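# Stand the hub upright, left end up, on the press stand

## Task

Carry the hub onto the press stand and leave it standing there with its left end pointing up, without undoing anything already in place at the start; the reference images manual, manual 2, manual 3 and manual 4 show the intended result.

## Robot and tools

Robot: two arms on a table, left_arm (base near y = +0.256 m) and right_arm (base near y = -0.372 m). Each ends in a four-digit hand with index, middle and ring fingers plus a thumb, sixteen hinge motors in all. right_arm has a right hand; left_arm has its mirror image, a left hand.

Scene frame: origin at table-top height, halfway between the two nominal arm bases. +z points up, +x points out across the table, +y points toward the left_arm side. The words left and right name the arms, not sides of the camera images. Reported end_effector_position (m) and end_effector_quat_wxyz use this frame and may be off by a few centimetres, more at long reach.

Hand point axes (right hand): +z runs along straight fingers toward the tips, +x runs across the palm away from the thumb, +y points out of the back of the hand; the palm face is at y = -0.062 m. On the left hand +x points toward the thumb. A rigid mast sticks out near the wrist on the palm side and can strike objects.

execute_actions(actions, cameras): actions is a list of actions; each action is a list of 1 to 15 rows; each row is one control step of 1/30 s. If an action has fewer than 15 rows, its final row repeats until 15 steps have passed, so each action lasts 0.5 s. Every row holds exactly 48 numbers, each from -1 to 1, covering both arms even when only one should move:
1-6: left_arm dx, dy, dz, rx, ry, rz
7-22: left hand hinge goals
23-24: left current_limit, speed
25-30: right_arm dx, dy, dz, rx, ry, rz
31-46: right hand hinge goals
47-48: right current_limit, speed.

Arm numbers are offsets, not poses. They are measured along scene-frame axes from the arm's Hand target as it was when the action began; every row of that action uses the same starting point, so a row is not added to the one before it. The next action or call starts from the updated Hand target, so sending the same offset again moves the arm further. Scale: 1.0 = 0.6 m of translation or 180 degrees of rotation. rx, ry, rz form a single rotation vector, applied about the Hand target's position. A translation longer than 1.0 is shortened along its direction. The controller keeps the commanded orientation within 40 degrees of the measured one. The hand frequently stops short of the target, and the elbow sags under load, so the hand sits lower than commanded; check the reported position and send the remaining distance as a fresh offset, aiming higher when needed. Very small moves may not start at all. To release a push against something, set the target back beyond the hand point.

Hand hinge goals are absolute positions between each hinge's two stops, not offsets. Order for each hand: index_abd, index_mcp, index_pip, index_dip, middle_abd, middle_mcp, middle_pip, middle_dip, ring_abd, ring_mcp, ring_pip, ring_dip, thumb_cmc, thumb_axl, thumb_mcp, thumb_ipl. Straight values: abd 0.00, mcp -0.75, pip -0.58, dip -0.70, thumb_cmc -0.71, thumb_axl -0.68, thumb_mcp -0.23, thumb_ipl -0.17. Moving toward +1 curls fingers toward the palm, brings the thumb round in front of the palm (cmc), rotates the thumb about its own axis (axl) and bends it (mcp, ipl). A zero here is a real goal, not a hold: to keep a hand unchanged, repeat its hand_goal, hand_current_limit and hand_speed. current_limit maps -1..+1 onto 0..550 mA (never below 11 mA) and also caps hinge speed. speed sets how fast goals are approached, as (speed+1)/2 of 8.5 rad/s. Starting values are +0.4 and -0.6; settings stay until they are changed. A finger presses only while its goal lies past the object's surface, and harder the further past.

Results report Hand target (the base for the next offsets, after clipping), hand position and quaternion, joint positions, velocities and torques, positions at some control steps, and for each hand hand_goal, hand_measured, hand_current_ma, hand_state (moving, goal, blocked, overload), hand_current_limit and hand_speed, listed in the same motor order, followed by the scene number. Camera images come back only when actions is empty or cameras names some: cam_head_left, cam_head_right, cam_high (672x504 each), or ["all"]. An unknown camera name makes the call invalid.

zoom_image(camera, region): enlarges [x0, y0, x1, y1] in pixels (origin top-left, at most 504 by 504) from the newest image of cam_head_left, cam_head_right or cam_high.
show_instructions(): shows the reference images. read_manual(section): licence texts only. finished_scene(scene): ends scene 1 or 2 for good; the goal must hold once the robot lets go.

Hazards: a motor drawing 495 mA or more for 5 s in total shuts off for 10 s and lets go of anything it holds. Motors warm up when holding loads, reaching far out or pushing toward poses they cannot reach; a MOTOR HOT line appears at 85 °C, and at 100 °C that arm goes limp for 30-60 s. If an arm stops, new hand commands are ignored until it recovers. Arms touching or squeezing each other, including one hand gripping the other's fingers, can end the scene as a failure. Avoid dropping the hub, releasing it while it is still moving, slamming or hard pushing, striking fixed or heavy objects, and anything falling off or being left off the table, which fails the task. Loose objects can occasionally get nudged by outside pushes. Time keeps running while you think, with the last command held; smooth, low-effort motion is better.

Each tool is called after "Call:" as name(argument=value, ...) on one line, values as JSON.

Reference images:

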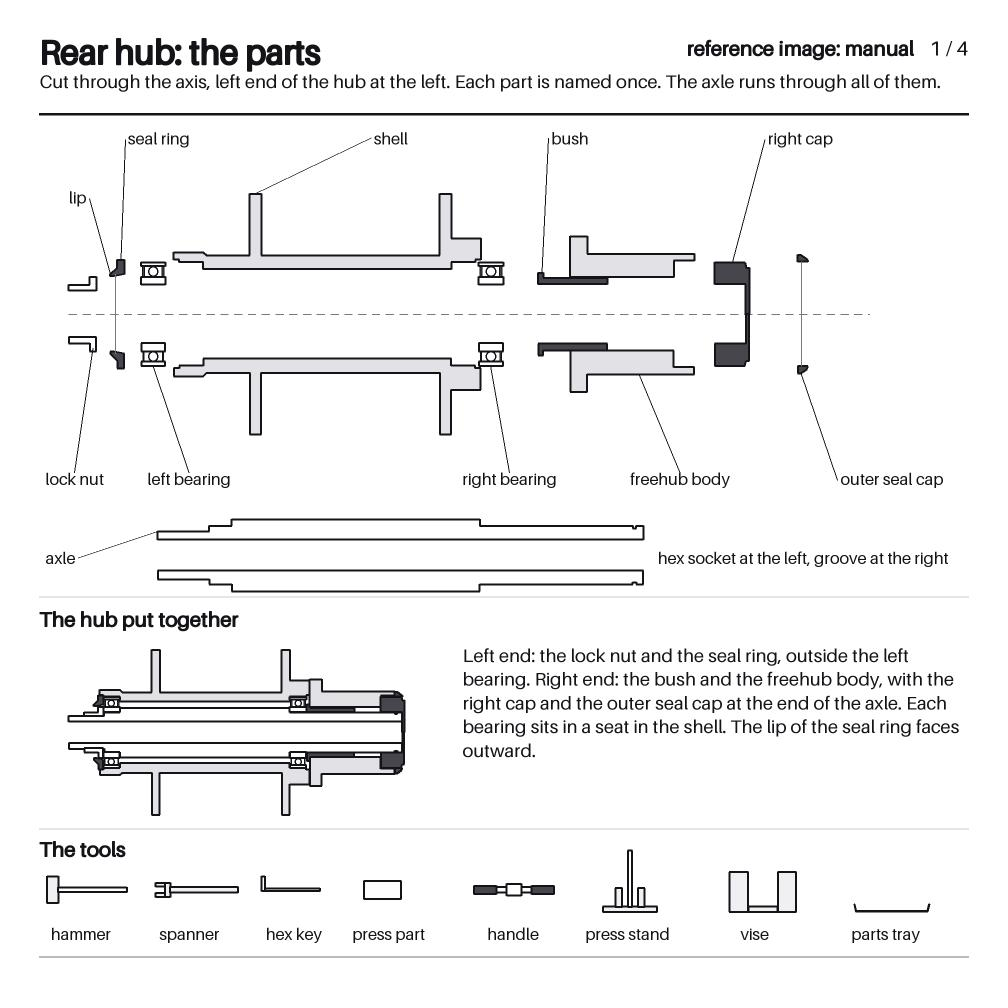

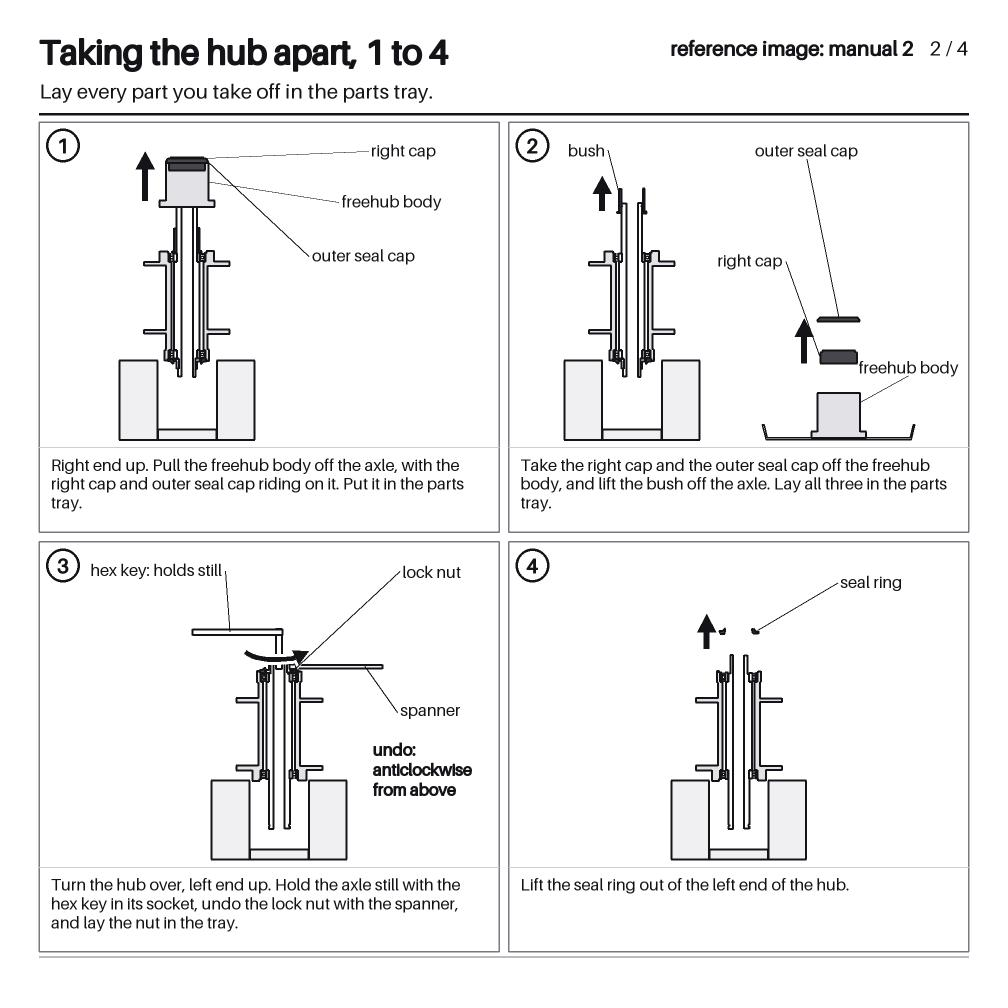

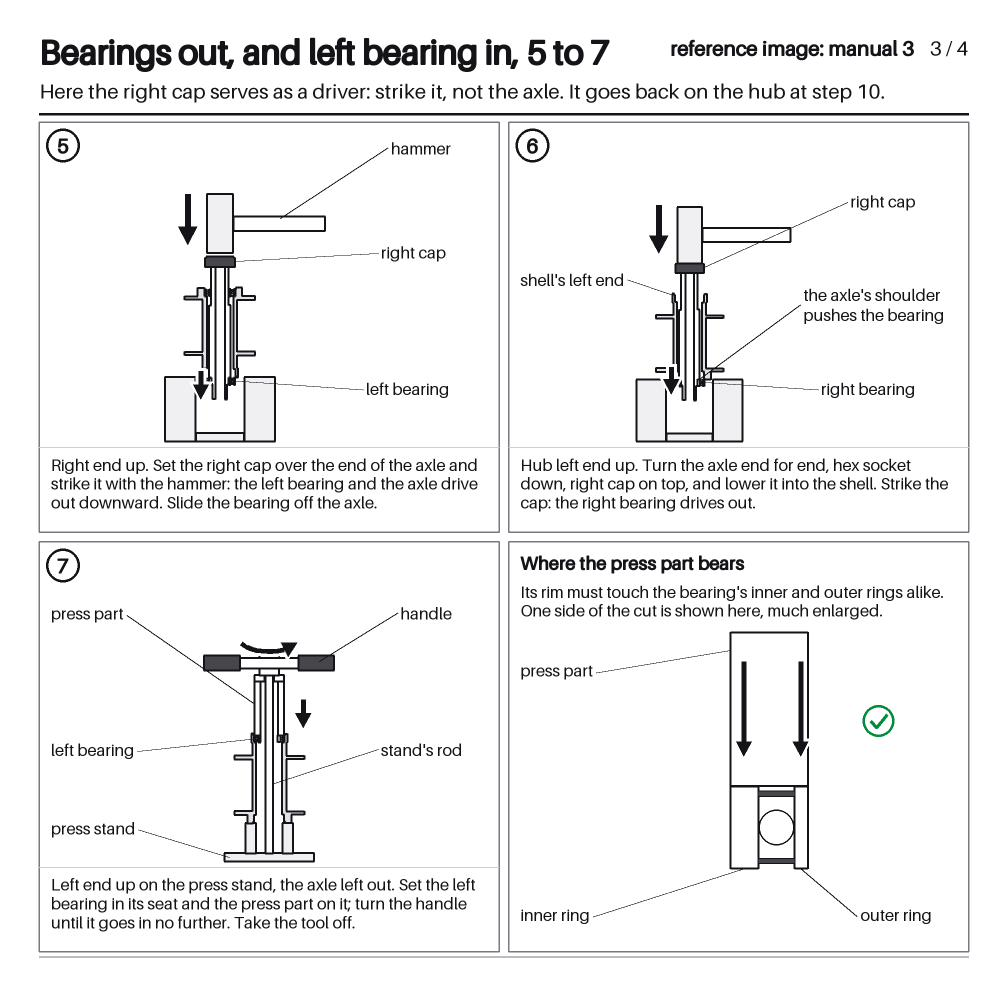

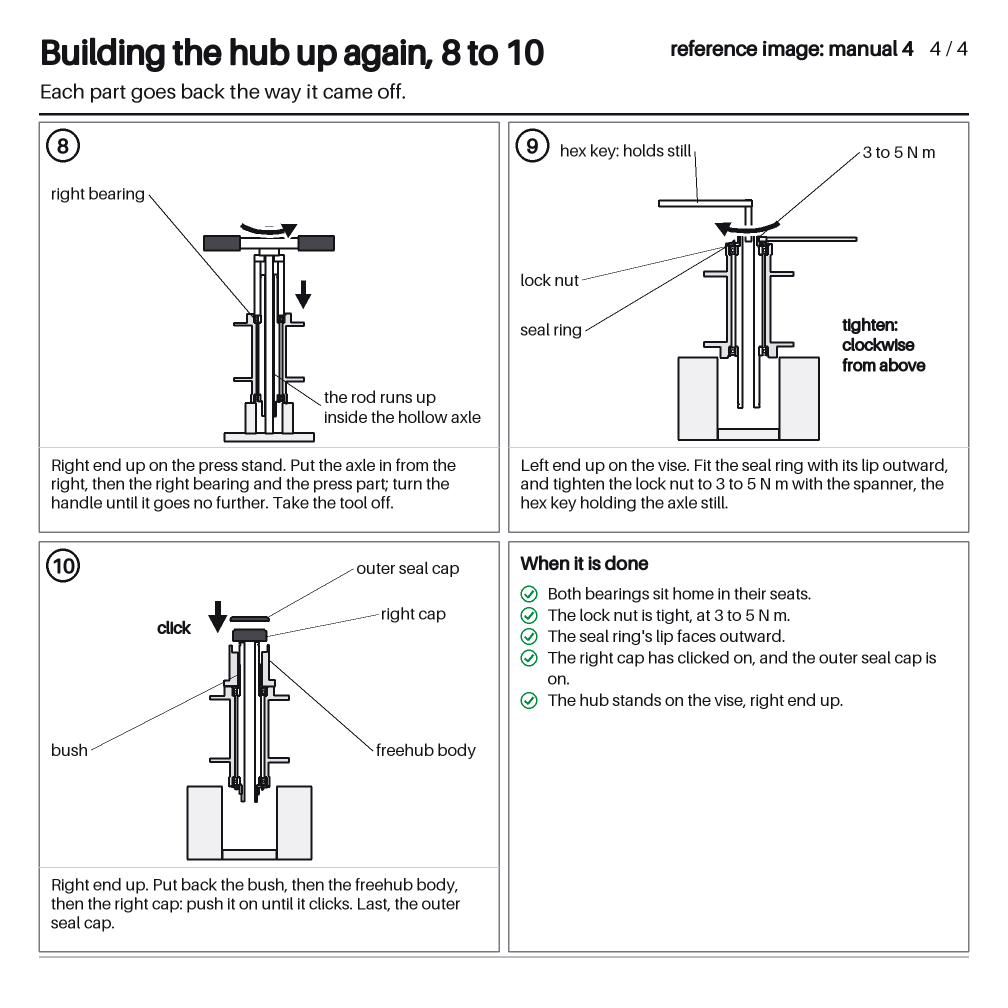

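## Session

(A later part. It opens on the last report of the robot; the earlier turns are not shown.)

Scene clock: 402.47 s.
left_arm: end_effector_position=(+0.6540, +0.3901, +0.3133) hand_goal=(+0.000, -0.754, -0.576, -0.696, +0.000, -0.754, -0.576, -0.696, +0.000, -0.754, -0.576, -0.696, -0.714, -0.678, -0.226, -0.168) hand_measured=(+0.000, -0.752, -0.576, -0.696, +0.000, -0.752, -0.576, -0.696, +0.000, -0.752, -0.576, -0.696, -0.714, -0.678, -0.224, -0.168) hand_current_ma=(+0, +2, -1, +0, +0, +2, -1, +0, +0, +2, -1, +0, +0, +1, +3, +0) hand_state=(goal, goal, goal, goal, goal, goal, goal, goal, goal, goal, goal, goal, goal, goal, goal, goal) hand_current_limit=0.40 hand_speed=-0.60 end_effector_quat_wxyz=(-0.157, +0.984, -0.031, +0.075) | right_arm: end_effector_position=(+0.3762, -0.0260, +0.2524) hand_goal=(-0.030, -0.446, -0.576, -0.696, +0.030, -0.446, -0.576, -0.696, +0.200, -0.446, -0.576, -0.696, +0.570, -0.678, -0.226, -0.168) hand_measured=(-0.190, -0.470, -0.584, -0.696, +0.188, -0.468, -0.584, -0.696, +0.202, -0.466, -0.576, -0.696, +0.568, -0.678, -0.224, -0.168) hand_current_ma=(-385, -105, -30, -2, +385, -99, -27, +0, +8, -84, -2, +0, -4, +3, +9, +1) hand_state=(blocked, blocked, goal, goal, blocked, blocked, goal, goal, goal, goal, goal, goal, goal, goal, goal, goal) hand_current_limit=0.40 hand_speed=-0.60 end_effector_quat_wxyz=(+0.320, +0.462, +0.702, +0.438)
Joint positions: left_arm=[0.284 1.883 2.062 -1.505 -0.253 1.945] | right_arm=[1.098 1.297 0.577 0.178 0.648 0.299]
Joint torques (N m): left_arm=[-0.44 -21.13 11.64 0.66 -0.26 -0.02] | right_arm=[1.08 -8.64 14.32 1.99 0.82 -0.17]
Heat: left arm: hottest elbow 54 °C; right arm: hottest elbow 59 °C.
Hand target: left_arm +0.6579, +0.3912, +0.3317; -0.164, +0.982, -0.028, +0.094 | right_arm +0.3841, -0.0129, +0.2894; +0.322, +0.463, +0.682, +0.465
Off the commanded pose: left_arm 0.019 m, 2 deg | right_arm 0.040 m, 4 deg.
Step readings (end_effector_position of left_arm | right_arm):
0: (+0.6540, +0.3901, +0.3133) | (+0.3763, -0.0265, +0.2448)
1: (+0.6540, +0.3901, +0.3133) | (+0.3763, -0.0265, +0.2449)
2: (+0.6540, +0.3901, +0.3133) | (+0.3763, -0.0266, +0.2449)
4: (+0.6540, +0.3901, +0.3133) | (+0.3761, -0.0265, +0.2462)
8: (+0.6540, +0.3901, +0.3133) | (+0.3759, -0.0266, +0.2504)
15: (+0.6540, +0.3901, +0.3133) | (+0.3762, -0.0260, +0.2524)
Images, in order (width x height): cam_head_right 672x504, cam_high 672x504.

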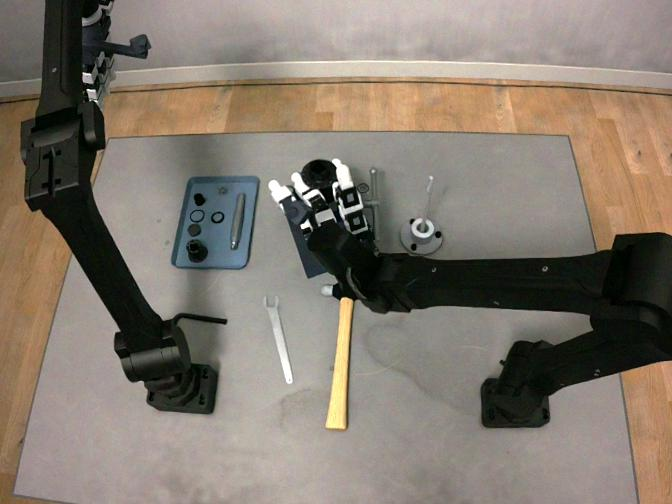

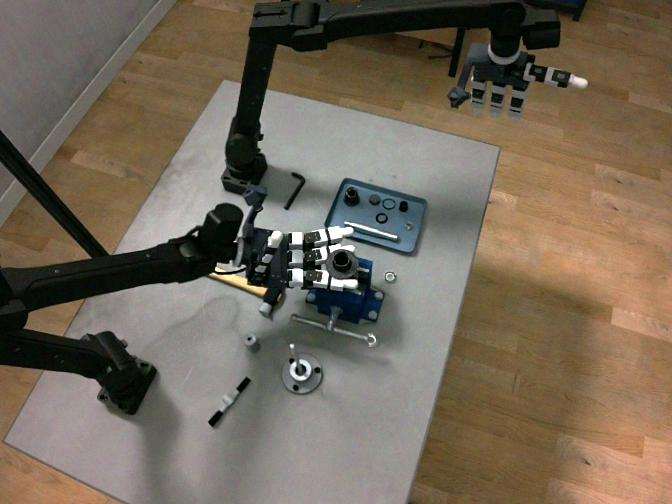

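Call:
execute_actions(actions=[[[0,0,0,0,0,0, 0,-0.754,-0.576,-0.696, 0,-0.754,-0.576,-0.696, 0,-0.754,-0.576,-0.696, -0.714,-0.678,-0.226,-0.168, 0.4,-0.6, 0,0.0,0.025,0,0,0, -0.03,-0.445,-0.576,-0.696, 0.03,-0.445,-0.576,-0.696, 0.2,-0.445,-0.576,-0.696, 0.571,-0.678,-0.226,-0.168, 0.4,-0.6]],[[0,0,0,0,0,0, 0,-0.754,-0.576,-0.696, 0,-0.754,-0.576,-0.696, 0,-0.754,-0.576,-0.696, -0.714,-0.678,-0.226,-0.168, 0.4,-0.6, 0,0.0,0.025,0,0,0, -0.03,-0.445,-0.576,-0.696, 0.03,-0.445,-0.576,-0.696, 0.2,-0.445,-0.576,-0.696, 0.571,-0.678,-0.226,-0.168, 0.4,-0.6]]], cameras=["cam_high","cam_head_right"])

Call:
zoom_image(camera="cam_high", region=[280, 200, 380, 300])

Call:
zoom_image(camera="cam_head_right", region=[270, 135, 380, 245])

Scene clock: 416.83 s.
left_arm: end_effector_position=(+0.6540, +0.3901, +0.3133) hand_goal=(+0.000, -0.754, -0.576, -0.696, +0.000, -0.754, -0.576, -0.696, +0.000, -0.754, -0.576, -0.696, -0.714, -0.678, -0.226, -0.168) hand_measured=(+0.000, -0.752, -0.576, -0.696, +0.000, -0.752, -0.576, -0.696, +0.000, -0.752, -0.576, -0.696, -0.714, -0.678, -0.224, -0.168) hand_current_ma=(+0, +2, -1, +0, +0, +2, -1, +0, +0, +2, -1, +0, +0, +1, +3, +0) hand_state=(goal, goal, goal, goal, goal, goal, goal, goal, goal, goal, goal, goal, goal, goal, goal, goal) hand_current_limit=0.40 hand_speed=-0.60 end_effector_quat_wxyz=(-0.157, +0.984, -0.031, +0.075) | right_arm: end_effector_position=(+0.3766, -0.0261, +0.2812) hand_goal=(-0.030, -0.446, -0.576, -0.696, +0.030, -0.446, -0.576, -0.696, +0.200, -0.446, -0.576, -0.696, +0.570, -0.678, -0.226, -0.168) hand_measured=(-0.190, -0.470, -0.584, -0.696, +0.188, -0.474, -0.586, -0.698, +0.202, -0.466, -0.576, -0.696, +0.568, -0.678, -0.224, -0.168) hand_current_ma=(-385, -108, -30, -2, +385, -121, -40, -5, +8, -84, -2, +0, -4, +3, +9, +1) hand_state=(blocked, blocked, goal, goal, blocked, blocked, goal, goal, goal, goal, goal, goal, goal, goal, goal, goal) hand_current_limit=0.40 hand_speed=-0.60 end_effector_quat_wxyz=(+0.321, +0.462, +0.701, +0.438)
Joint positions: left_arm=[0.284 1.883 2.062 -1.505 -0.253 1.945] | right_arm=[1.098 1.233 0.619 0.072 0.651 0.299]
Joint torques (N m): left_arm=[-0.56 -21.13 11.66 0.66 -0.26 -0.01] | right_arm=[1.08 -7.94 15.32 2.07 0.7 -0.17]
Heat: left arm: hottest elbow 55 °C; right arm: hottest elbow 63 °C.
Hand target: left_arm +0.6579, +0.3912, +0.3317; -0.164, +0.982, -0.028, +0.094 | right_arm +0.3841, -0.0129, +0.3196; +0.322, +0.463, +0.682, +0.466
Off the commanded pose: left_arm 0.019 m, 2 deg | right_arm 0.041 m, 4 deg.
Step readings (end_effector_position of left_arm | right_arm):
0: (+0.6540, +0.3901, +0.3133) | (+0.3762, -0.0260, +0.2524)
1: (+0.6540, +0.3901, +0.3133) | (+0.3762, -0.0260, +0.2525)
2: (+0.6540, +0.3901, +0.3133) | (+0.3762, -0.0259, +0.2528)
4: (+0.6540, +0.3901, +0.3133) | (+0.3762, -0.0257, +0.2545)
8: (+0.6540, +0.3901, +0.3133) | (+0.3758, -0.0273, +0.2622)
15: (+0.6540, +0.3901, +0.3133) | (+0.3762, -0.0267, +0.2680)
16: (+0.6540, +0.3901, +0.3133) | (+0.3762, -0.0268, +0.2678)
17: (+0.6540, +0.3901, +0.3133) | (+0.3762, -0.0267, +0.2676)
19: (+0.6540, +0.3901, +0.3133) | (+0.3761, -0.0269, +0.2675)
23: (+0.6540, +0.3901, +0.3133) | (+0.3757, -0.0277, +0.2733)
30: (+0.6540, +0.3901, +0.3133) | (+0.3765, -0.0261, +0.2815)
Images, in order (width x height): cam_head_right 672x504, cam_high 672x504.

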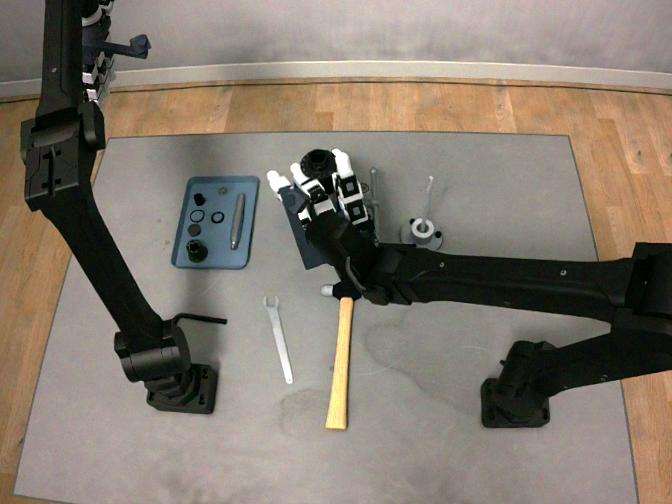

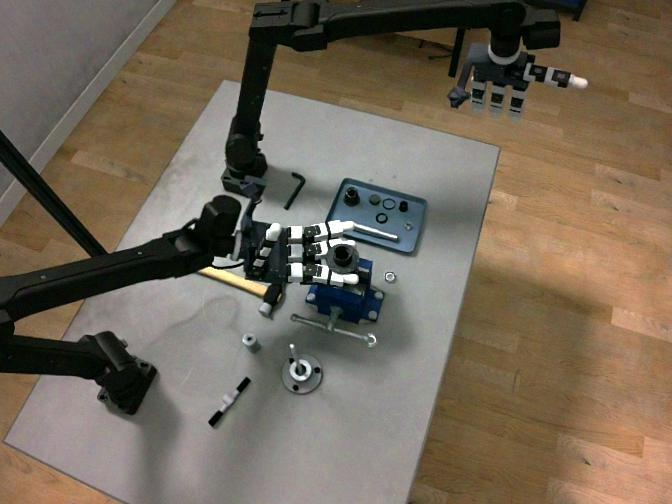

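Scaled by 5.040 from the camera's 672x504 image, which has a finer 960x720 frame.

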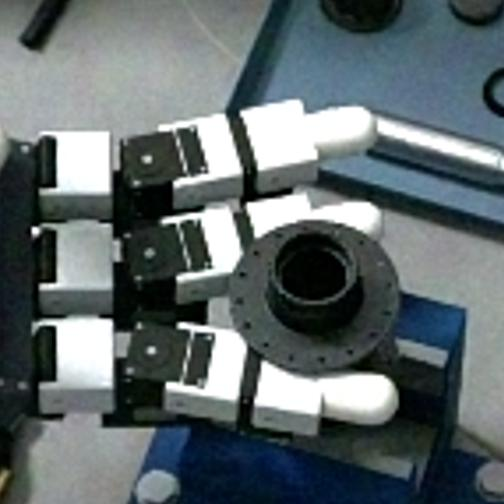

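Scaled by 4.582 from the camera's 672x504 image, which has a finer 960x720 frame.

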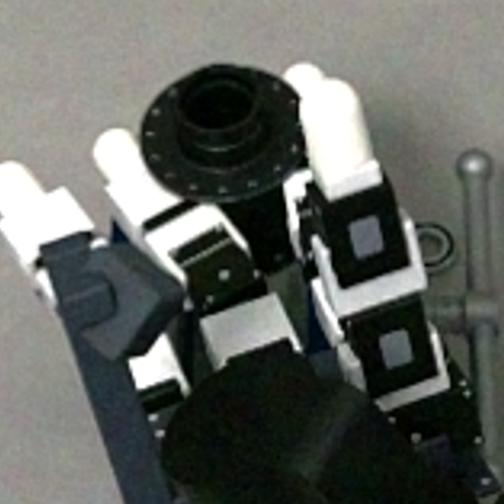

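Call:
execute_actions(actions=[[[0,0,0,0,0,0, 0,-0.754,-0.576,-0.696, 0,-0.754,-0.576,-0.696, 0,-0.754,-0.576,-0.696, -0.714,-0.678,-0.226,-0.168, 0.4,-0.6, 0,0.0,0.045,0,0,0, -0.03,-0.445,-0.576,-0.696, 0.03,-0.445,-0.576,-0.696, 0.2,-0.445,-0.576,-0.696, 0.571,-0.678,-0.226,-0.168, 0.4,-0.6]],[[0,0,0,0,0,0, 0,-0.754,-0.576,-0.696, 0,-0.754,-0.576,-0.696, 0,-0.754,-0.576,-0.696, -0.714,-0.678,-0.226,-0.168, 0.4,-0.6, 0,0.0,0.045,0,0,0, -0.03,-0.445,-0.576,-0.696, 0.03,-0.445,-0.576,-0.696, 0.2,-0.445,-0.576,-0.696, 0.571,-0.678,-0.226,-0.168, 0.4,-0.6]],[[0,0,0,0,0,0, 0,-0.754,-0.576,-0.696, 0,-0.754,-0.576,-0.696, 0,-0.754,-0.576,-0.696, -0.714,-0.678,-0.226,-0.168, 0.4,-0.6, 0,0.0,0.045,0,0,0, -0.03,-0.445,-0.576,-0.696, 0.03,-0.445,-0.576,-0.696, 0.2,-0.445,-0.576,-0.696, 0.571,-0.678,-0.226,-0.168, 0.4,-0.6]]], cameras=["cam_high","cam_head_right"])

Scene clock: 437.97 s.
left_arm: end_effector_position=(+0.6540, +0.3901, +0.3133) hand_goal=(+0.000, -0.754, -0.576, -0.696, +0.000, -0.754, -0.576, -0.696, +0.000, -0.754, -0.576, -0.696, -0.714, -0.678, -0.226, -0.168) hand_measured=(+0.000, -0.752, -0.576, -0.696, +0.000, -0.752, -0.576, -0.696, +0.000, -0.752, -0.576, -0.696, -0.714, -0.678, -0.224, -0.168) hand_current_ma=(+0, +2, -1, +0, +0, +2, -1, +0, +0, +2, -1, +0, +0, +1, +3, +0) hand_state=(goal, goal, goal, goal, goal, goal, goal, goal, goal, goal, goal, goal, goal, goal, goal, goal) hand_current_limit=0.40 hand_speed=-0.60 end_effector_quat_wxyz=(-0.157, +0.984, -0.031, +0.075) | right_arm: end_effector_position=(+0.3787, -0.0221, +0.3581) hand_goal=(-0.030, -0.446, -0.576, -0.696, +0.030, -0.446, -0.576, -0.696, +0.200, -0.446, -0.576, -0.696, +0.570, -0.678, -0.226, -0.168) hand_measured=(-0.190, -0.470, -0.584, -0.696, +0.188, -0.474, -0.586, -0.698, +0.202, -0.466, -0.576, -0.696, +0.568, -0.678, -0.224, -0.168) hand_current_ma=(-385, -108, -30, -3, +385, -121, -40, -5, +8, -84, -2, +0, -4, +3, +9, +1) hand_state=(blocked, blocked, goal, goal, blocked, blocked, goal, goal, goal, goal, goal, goal, goal, goal, goal, goal) hand_current_limit=0.40 hand_speed=-0.60 end_effector_quat_wxyz=(+0.321, +0.462, +0.701, +0.437)
Joint positions: left_arm=[0.284 1.883 2.062 -1.505 -0.253 1.945] | right_arm=[1.098 1.124 0.765 -0.184 0.651 0.299]
Joint torques (N m): left_arm=[-0.62 -21.01 11.67 0.65 -0.27 -0.02] | right_arm=[1.14 -7.18 17.01 2.06 0.7 -0.17]
Heat: left arm: hottest elbow 55 °C; right arm: hottest elbow 64 °C.
Hand target: left_arm +0.6579, +0.3912, +0.3317; -0.164, +0.982, -0.028, +0.094 | right_arm +0.3841, -0.0129, +0.4005; +0.322, +0.463, +0.682, +0.466
Off the commanded pose: left_arm 0.019 m, 2 deg | right_arm 0.044 m, 4 deg.
Step readings (end_effector_position of left_arm | right_arm):
0: (+0.6540, +0.3901, +0.3133) | (+0.3766, -0.0261, +0.2812)
1: (+0.6540, +0.3901, +0.3133) | (+0.3765, -0.0261, +0.2810)
2: (+0.6540, +0.3901, +0.3133) | (+0.3766, -0.0260, +0.2812)
4: (+0.6540, +0.3901, +0.3133) | (+0.3764, -0.0264, +0.2825)
8: (+0.6540, +0.3901, +0.3133) | (+0.3758, -0.0275, +0.2947)
15: (+0.6540, +0.3901, +0.3133) | (+0.3772, -0.0249, +0.3104)
16: (+0.6540, +0.3901, +0.3133) | (+0.3772, -0.0249, +0.3102)
17: (+0.6540, +0.3901, +0.3133) | (+0.3772, -0.0248, +0.3098)
19: (+0.6540, +0.3901, +0.3133) | (+0.3772, -0.0249, +0.3097)
23: (+0.6540, +0.3901, +0.3133) | (+0.3769, -0.0255, +0.3180)
30: (+0.6540, +0.3901, +0.3133) | (+0.3779, -0.0236, +0.3336)
31: (+0.6540, +0.3901, +0.3133) | (+0.3779, -0.0235, +0.3337)
32: (+0.6540, +0.3901, +0.3133) | (+0.3780, -0.0234, +0.3335)
34: (+0.6540, +0.3901, +0.3133) | (+0.3780, -0.0233, +0.3340)
38: (+0.6540, +0.3901, +0.3133) | (+0.3778, -0.0237, +0.3433)
45: (+0.6540, +0.3901, +0.3133) | (+0.3787, -0.0221, +0.3586)
Images, in order (width x height): cam_head_right 672x504, cam_high 672x504.

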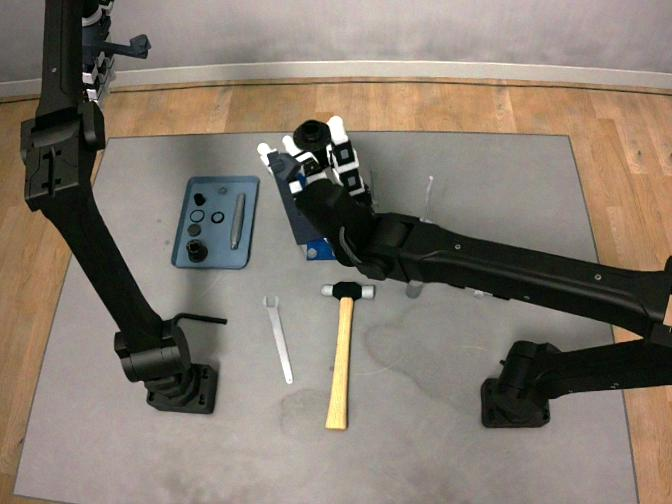

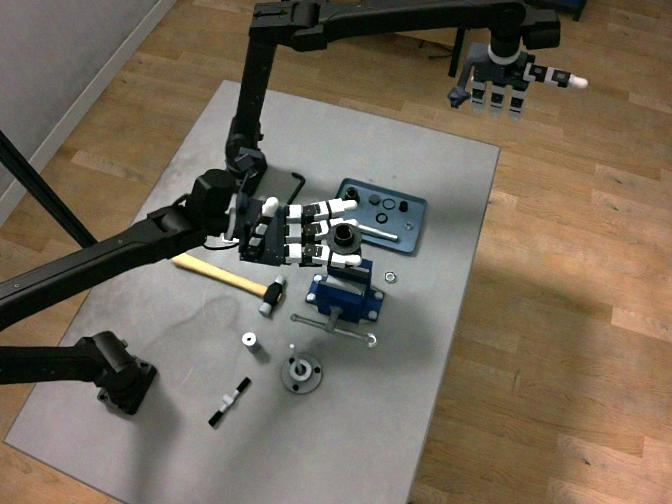

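Call:
execute_actions(actions=[[[0,0,0,0,0,0, 0,-0.754,-0.576,-0.696, 0,-0.754,-0.576,-0.696, 0,-0.754,-0.576,-0.696, -0.714,-0.678,-0.226,-0.168, 0.4,-0.6, 0,0,0.025,0,0,0, -0.03,-0.445,-0.576,-0.696, 0.03,-0.445,-0.576,-0.696, 0.2,-0.445,-0.576,-0.696, 0.571,-0.678,-0.226,-0.168, 0.4,-0.6]]], cameras=["all"])

Scene clock: 469.90 s.
left_arm: end_effector_position=(+0.6540, +0.3901, +0.3133) hand_goal=(+0.000, -0.754, -0.576, -0.696, +0.000, -0.754, -0.576, -0.696, +0.000, -0.754, -0.576, -0.696, -0.714, -0.678, -0.226, -0.168) hand_measured=(+0.000, -0.752, -0.576, -0.696, +0.000, -0.752, -0.576, -0.696, +0.000, -0.752, -0.576, -0.696, -0.714, -0.678, -0.224, -0.168) hand_current_ma=(+0, +2, -1, +0, +0, +2, -1, +0, +0, +2, -1, +0, +0, +1, +3, +0) hand_state=(goal, goal, goal, goal, goal, goal, goal, goal, goal, goal, goal, goal, goal, goal, goal, goal) hand_current_limit=0.40 hand_speed=-0.60 end_effector_quat_wxyz=(-0.157, +0.984, -0.031, +0.075) | right_arm: end_effector_position=(+0.3794, -0.0206, +0.3678) hand_goal=(-0.030, -0.446, -0.576, -0.696, +0.030, -0.446, -0.576, -0.696, +0.200, -0.446, -0.576, -0.696, +0.570, -0.678, -0.226, -0.168) hand_measured=(-0.190, -0.470, -0.584, -0.696, +0.188, -0.474, -0.586, -0.698, +0.202, -0.466, -0.576, -0.696, +0.568, -0.678, -0.224, -0.168) hand_current_ma=(-385, -108, -30, -3, +385, -121, -40, -5, +8, -84, -2, +0, -4, +3, +9, +1) hand_state=(blocked, blocked, goal, goal, blocked, blocked, goal, goal, goal, goal, goal, goal, goal, goal, goal, goal) hand_current_limit=0.40 hand_speed=-0.60 end_effector_quat_wxyz=(+0.322, +0.462, +0.704, +0.433)
Joint positions: left_arm=[0.284 1.883 2.062 -1.505 -0.253 1.945] | right_arm=[1.098 1.117 0.793 -0.228 0.651 0.299]
Joint torques (N m): left_arm=[-0.5 -21.07 11.66 0.66 -0.25 -0.01] | right_arm=[1.08 -7.71 17.39 2.02 0.71 -0.17]
Heat: left arm: hottest elbow 55 °C; right arm: hottest elbow 71 °C.
Hand target: left_arm +0.6579, +0.3912, +0.3317; -0.164, +0.982, -0.028, +0.094 | right_arm +0.3841, -0.0129, +0.4156; +0.322, +0.463, +0.682, +0.466
Off the commanded pose: left_arm 0.019 m, 2 deg | right_arm 0.049 m, 4 deg.
Step readings (end_effector_position of left_arm | right_arm):
0: (+0.6540, +0.3901, +0.3133) | (+0.3787, -0.0221, +0.3581)
1: (+0.6540, +0.3901, +0.3133) | (+0.3786, -0.0221, +0.3579)
2: (+0.6540, +0.3901, +0.3133) | (+0.3787, -0.0221, +0.3578)
4: (+0.6540, +0.3901, +0.3133) | (+0.3788, -0.0218, +0.3578)
8: (+0.6540, +0.3901, +0.3133) | (+0.3792, -0.0211, +0.3612)
15: (+0.6540, +0.3901, +0.3133) | (+0.3794, -0.0206, +0.3680)

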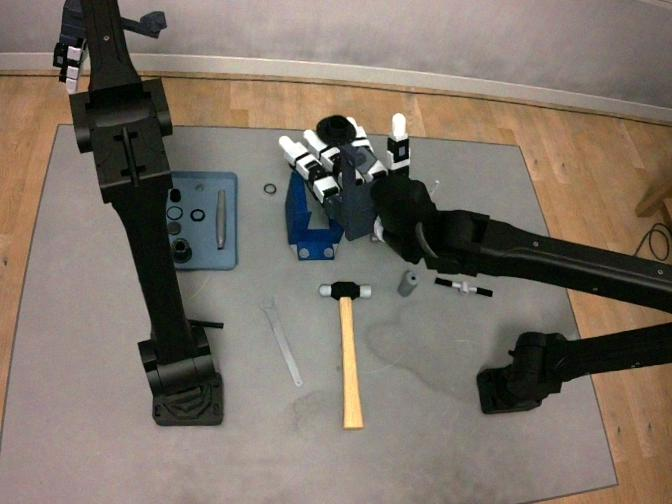

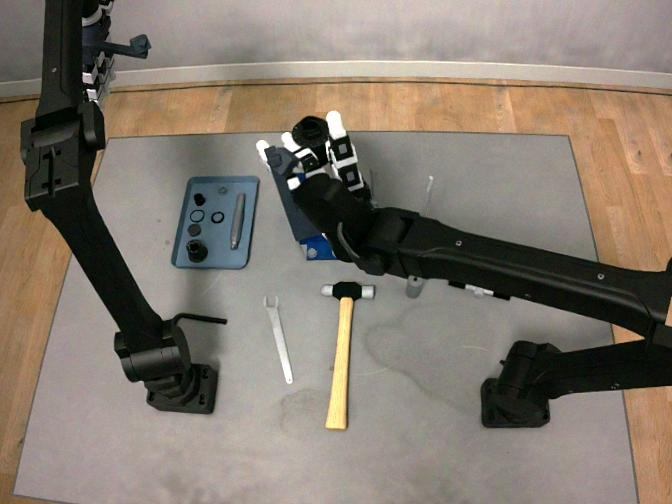

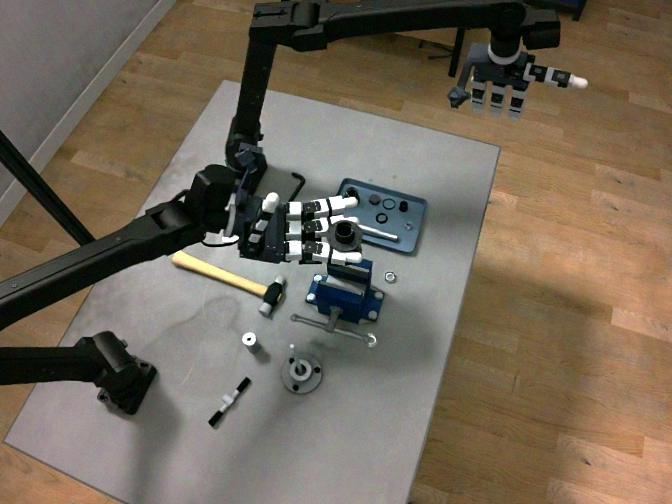

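Call:
execute_actions(actions=[[[0,0,0,0,0,0, 0,-0.754,-0.576,-0.696, 0,-0.754,-0.576,-0.696, 0,-0.754,-0.576,-0.696, -0.714,-0.678,-0.226,-0.168, 0.4,-0.6, -0.003,-0.088,0,0,0,0.059, -0.03,-0.445,-0.576,-0.696, 0.03,-0.445,-0.576,-0.696, 0.2,-0.445,-0.576,-0.696, 0.571,-0.678,-0.226,-0.168, 0.4,-0.6]],[[0,0,0,0,0,0, 0,-0.754,-0.576,-0.696, 0,-0.754,-0.576,-0.696, 0,-0.754,-0.576,-0.696, -0.714,-0.678,-0.226,-0.168, 0.4,-0.6, -0.001,-0.086,-0.005,-0.004,-0.006,0.059, -0.03,-0.445,-0.576,-0.696, 0.03,-0.445,-0.576,-0.696, 0.2,-0.445,-0.576,-0.696, 0.571,-0.678,-0.226,-0.168, 0.4,-0.6]]], cameras=["all"])

Scene clock: 481.13 s.
left_arm: end_effector_position=(+0.6540, +0.3901, +0.3133) hand_goal=(+0.000, -0.754, -0.576, -0.696, +0.000, -0.754, -0.576, -0.696, +0.000, -0.754, -0.576, -0.696, -0.714, -0.678, -0.226, -0.168) hand_measured=(+0.000, -0.752, -0.576, -0.696, +0.000, -0.752, -0.576, -0.696, +0.000, -0.752, -0.576, -0.696, -0.714, -0.678, -0.224, -0.168) hand_current_ma=(+0, +2, -1, +0, +0, +2, -1, +0, +0, +2, -1, +0, +0, +1, +3, +0) hand_state=(goal, goal, goal, goal, goal, goal, goal, goal, goal, goal, goal, goal, goal, goal, goal, goal) hand_current_limit=0.40 hand_speed=-0.60 end_effector_quat_wxyz=(-0.157, +0.984, -0.031, +0.075) | right_arm: end_effector_position=(+0.3806, -0.1144, +0.3974) hand_goal=(-0.030, -0.446, -0.576, -0.696, +0.030, -0.446, -0.576, -0.696, +0.200, -0.446, -0.576, -0.696, +0.570, -0.678, -0.226, -0.168) hand_measured=(-0.188, -0.470, -0.586, -0.698, +0.186, -0.474, -0.588, -0.698, +0.202, -0.464, -0.576, -0.696, +0.570, -0.678, -0.224, -0.168) hand_current_ma=(-385, -103, -35, -6, +385, -127, -43, -5, +3, -77, -3, +0, -1, +3, +9, +1) hand_state=(blocked, blocked, goal, goal, blocked, blocked, goal, goal, goal, goal, goal, goal, goal, goal, goal, goal) hand_current_limit=0.40 hand_speed=-0.60 end_effector_quat_wxyz=(+0.229, +0.330, +0.761, +0.510)
Joint positions: left_arm=[0.284 1.883 2.062 -1.505 -0.253 1.945] | right_arm=[0.659 0.759 0.625 -0.252 -0.09 -0.049]
Joint torques (N m): left_arm=[-0.44 -21.07 11.64 0.66 -0.26 -0.03] | right_arm=[0.03 -2.96 13.63 2.59 -0.19 -0.26]
Heat: left arm: hottest elbow 55 °C; right arm: hottest elbow 72 °C.
Hand target: left_arm +0.6579, +0.3912, +0.3317; -0.164, +0.982, -0.028, +0.094 | right_arm +0.3816, -0.1173, +0.4126; +0.240, +0.323, +0.756, +0.516
Off the commanded pose: left_arm 0.019 m, 2 deg | right_arm 0.015 m, 2 deg.
Step readings (end_effector_position of left_arm | right_arm):
0: (+0.6540, +0.3901, +0.3133) | (+0.3794, -0.0206, +0.3678)
1: (+0.6540, +0.3901, +0.3133) | (+0.3791, -0.0199, +0.3678)
2: (+0.6540, +0.3901, +0.3133) | (+0.3791, -0.0177, +0.3683)
4: (+0.6540, +0.3901, +0.3133) | (+0.3778, -0.0174, +0.3710)
8: (+0.6540, +0.3901, +0.3133) | (+0.3765, -0.0481, +0.3938)
15: (+0.6540, +0.3901, +0.3133) | (+0.3812, -0.0683, +0.4138)
16: (+0.6540, +0.3901, +0.3133) | (+0.3803, -0.0663, +0.4120)
17: (+0.6540, +0.3901, +0.3133) | (+0.3793, -0.0639, +0.4087)
19: (+0.6540, +0.3901, +0.3133) | (+0.3754, -0.0652, +0.3998)
23: (+0.6540, +0.3901, +0.3133) | (+0.3778, -0.0987, +0.3901)
30: (+0.6540, +0.3901, +0.3133) | (+0.3830, -0.1176, +0.3978)

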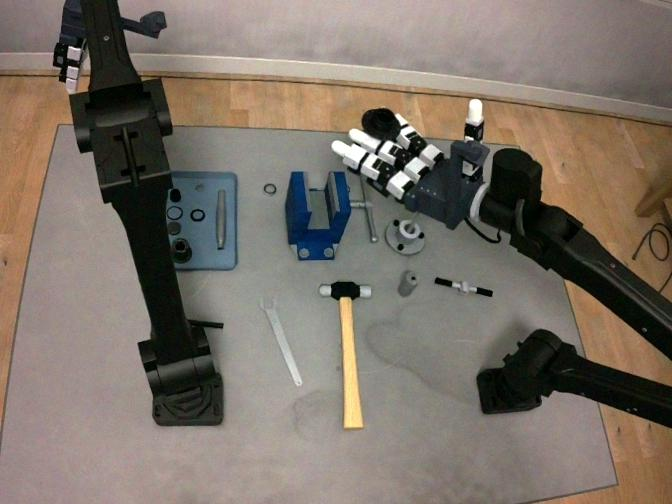

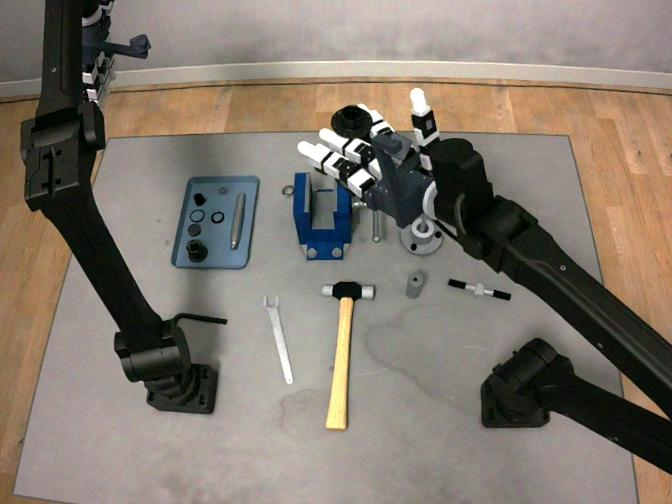

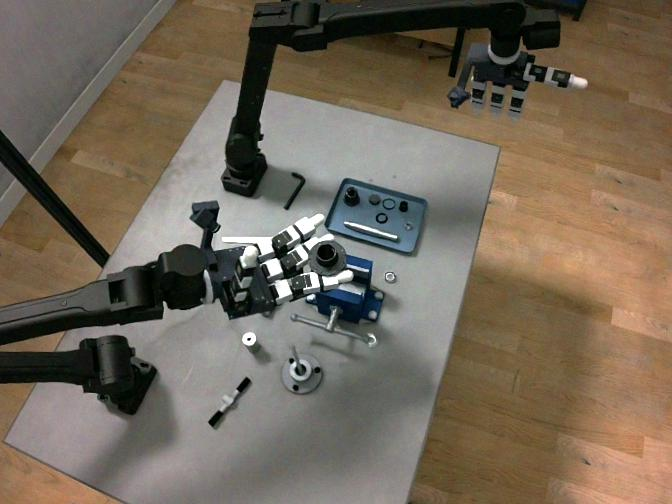

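Call:
execute_actions(actions=[[[0,0,0,0,0,0, 0,-0.754,-0.576,-0.696, 0,-0.754,-0.576,-0.696, 0,-0.754,-0.576,-0.696, -0.714,-0.678,-0.226,-0.168, 0.4,-0.6, 0.002,-0.084,0,-0.002,-0.004,0.059, -0.03,-0.445,-0.576,-0.696, 0.03,-0.445,-0.576,-0.696, 0.2,-0.445,-0.576,-0.696, 0.571,-0.678,-0.226,-0.168, 0.4,-0.6]],[[0,0,0,0,0,0, 0,-0.754,-0.576,-0.696, 0,-0.754,-0.576,-0.696, 0,-0.754,-0.576,-0.696, -0.714,-0.678,-0.226,-0.168, 0.4,-0.6, 0.0035,-0.081,0,0,0,0.059, -0.03,-0.445,-0.576,-0.696, 0.03,-0.445,-0.576,-0.696, 0.2,-0.445,-0.576,-0.696, 0.571,-0.678,-0.226,-0.168, 0.4,-0.6]],[[0,0,0,0,0,0, 0,-0.754,-0.576,-0.696, 0,-0.754,-0.576,-0.696, 0,-0.754,-0.576,-0.696, -0.714,-0.678,-0.226,-0.168, 0.4,-0.6, 0.005,-0.0785,0,0,0,0.059, -0.03,-0.445,-0.576,-0.696, 0.03,-0.445,-0.576,-0.696, 0.2,-0.445,-0.576,-0.696, 0.571,-0.678,-0.226,-0.168, 0.4,-0.6]]], cameras=["all"])

Scene clock: 497.47 s.
left_arm: end_effector_position=(+0.6540, +0.3901, +0.3133) hand_goal=(+0.000, -0.754, -0.576, -0.696, +0.000, -0.754, -0.576, -0.696, +0.000, -0.754, -0.576, -0.696, -0.714, -0.678, -0.226, -0.168) hand_measured=(+0.000, -0.752, -0.576, -0.696, +0.000, -0.752, -0.576, -0.696, +0.000, -0.752, -0.576, -0.696, -0.714, -0.678, -0.224, -0.168) hand_current_ma=(+0, +2, -1, +0, +0, +2, -1, +0, +0, +2, -1, +0, +0, +1, +3, +0) hand_state=(goal, goal, goal, goal, goal, goal, goal, goal, goal, goal, goal, goal, goal, goal, goal, goal) hand_current_limit=0.40 hand_speed=-0.60 end_effector_quat_wxyz=(-0.157, +0.984, -0.031, +0.075) | right_arm: end_effector_position=(+0.3790, -0.2582, +0.3828) hand_goal=(-0.030, -0.446, -0.576, -0.696, +0.030, -0.446, -0.576, -0.696, +0.200, -0.446, -0.576, -0.696, +0.570, -0.678, -0.226, -0.168) hand_measured=(-0.188, -0.472, -0.586, -0.698, +0.186, -0.478, -0.590, -0.698, +0.200, -0.464, -0.576, -0.696, +0.570, -0.678, -0.224, -0.168) hand_current_ma=(-385, -117, -40, -8, +385, -145, -51, -7, +1, -75, -3, +0, -1, +3, +9, +1) hand_state=(blocked, blocked, goal, goal, blocked, blocked, goal, goal, goal, goal, goal, goal, goal, goal, goal, goal) hand_current_limit=0.40 hand_speed=-0.60 end_effector_quat_wxyz=(+0.096, +0.145, +0.793, +0.583)
Joint positions: left_arm=[0.284 1.883 2.062 -1.505 -0.253 1.945] | right_arm=[-0.198 0.979 0.762 -0.966 -1.239 -1.144]
Joint torques (N m): left_arm=[-0.62 -21.19 11.69 0.69 -0.26 -0.01] | right_arm=[0.15 -3.02 15.9 0.62 -1.58 -0.3]
Heat: left arm: hottest elbow 55 °C; right arm: hottest elbow 72 °C.
Hand target: left_arm +0.6579, +0.3912, +0.3317; -0.164, +0.982, -0.028, +0.094 | right_arm +0.3880, -0.2634, +0.4124; +0.095, +0.099, +0.815, +0.563
Off the commanded pose: left_arm 0.019 m, 2 deg | right_arm 0.031 m, 6 deg.
Step readings (end_effector_position of left_arm | right_arm):
0: (+0.6540, +0.3901, +0.3133) | (+0.3806, -0.1143, +0.3974)
1: (+0.6540, +0.3901, +0.3133) | (+0.3801, -0.1137, +0.3973)
2: (+0.6540, +0.3901, +0.3133) | (+0.3782, -0.1120, +0.3970)
4: (+0.6540, +0.3901, +0.3133) | (+0.3743, -0.1165, +0.3972)
8: (+0.6540, +0.3901, +0.3133) | (+0.3808, -0.1527, +0.4009)
15: (+0.6540, +0.3901, +0.3133) | (+0.3829, -0.1693, +0.3976)
16: (+0.6540, +0.3901, +0.3133) | (+0.3815, -0.1680, +0.3969)
17: (+0.6540, +0.3901, +0.3133) | (+0.3783, -0.1674, +0.3970)
19: (+0.6540, +0.3901, +0.3133) | (+0.3713, -0.1730, +0.3986)
23: (+0.6540, +0.3901, +0.3133) | (+0.3787, -0.2088, +0.3948)
30: (+0.6540, +0.3901, +0.3133) | (+0.3835, -0.2190, +0.3641)
31: (+0.6540, +0.3901, +0.3133) | (+0.3822, -0.2181, +0.3630)
32: (+0.6540, +0.3901, +0.3133) | (+0.3791, -0.2184, +0.3645)
34: (+0.6540, +0.3901, +0.3133) | (+0.3739, -0.2261, +0.3717)
38: (+0.6540, +0.3901, +0.3133) | (+0.3845, -0.2571, +0.3793)
45: (+0.6540, +0.3901, +0.3133) | (+0.3878, -0.2638, +0.3778)

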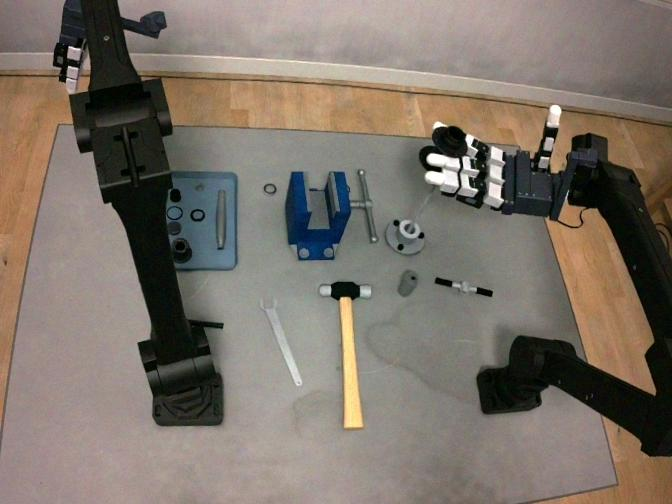

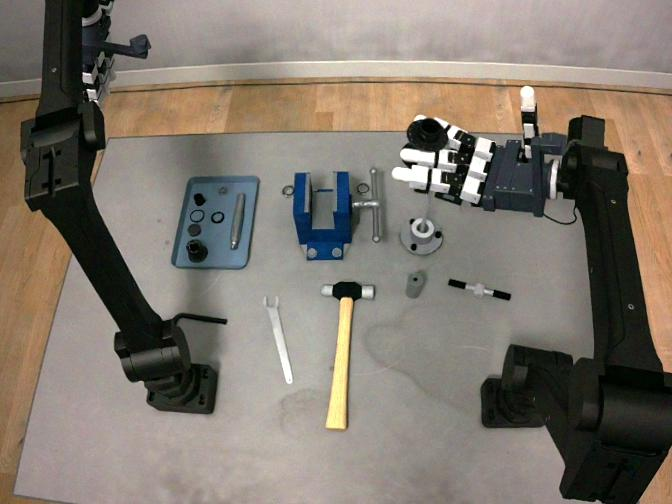

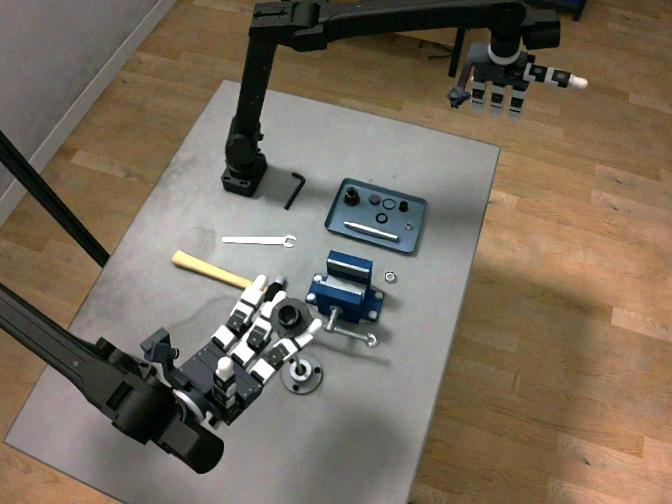

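Call:
zoom_image(camera="cam_head_right", region=[360, 80, 510, 270])

Call:
zoom_image(camera="cam_head_left", region=[370, 90, 520, 280])

Call:
zoom_image(camera="cam_high", region=[220, 260, 370, 420])

Scaled by 2.653 from the camera's 672x504 image, which has a finer 960x720 frame.

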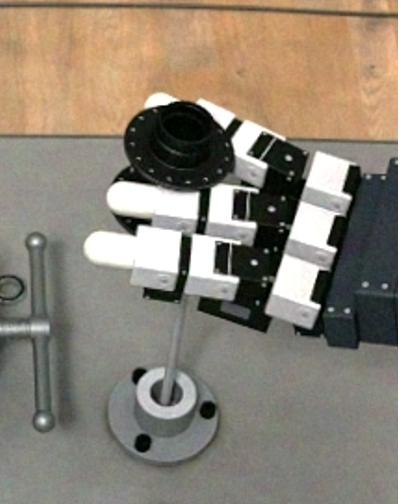

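Scaled by 2.653 from the camera's 672x504 image, which has a finer 960x720 frame.

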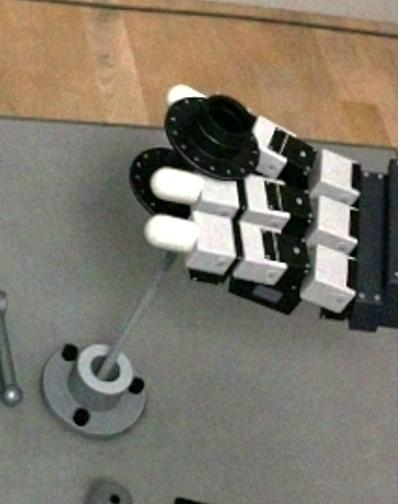

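Scaled by 3.150 from the camera's 672x504 image, which has a finer 960x720 frame.

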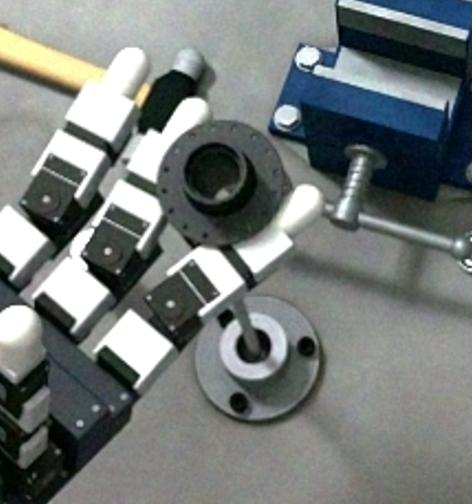

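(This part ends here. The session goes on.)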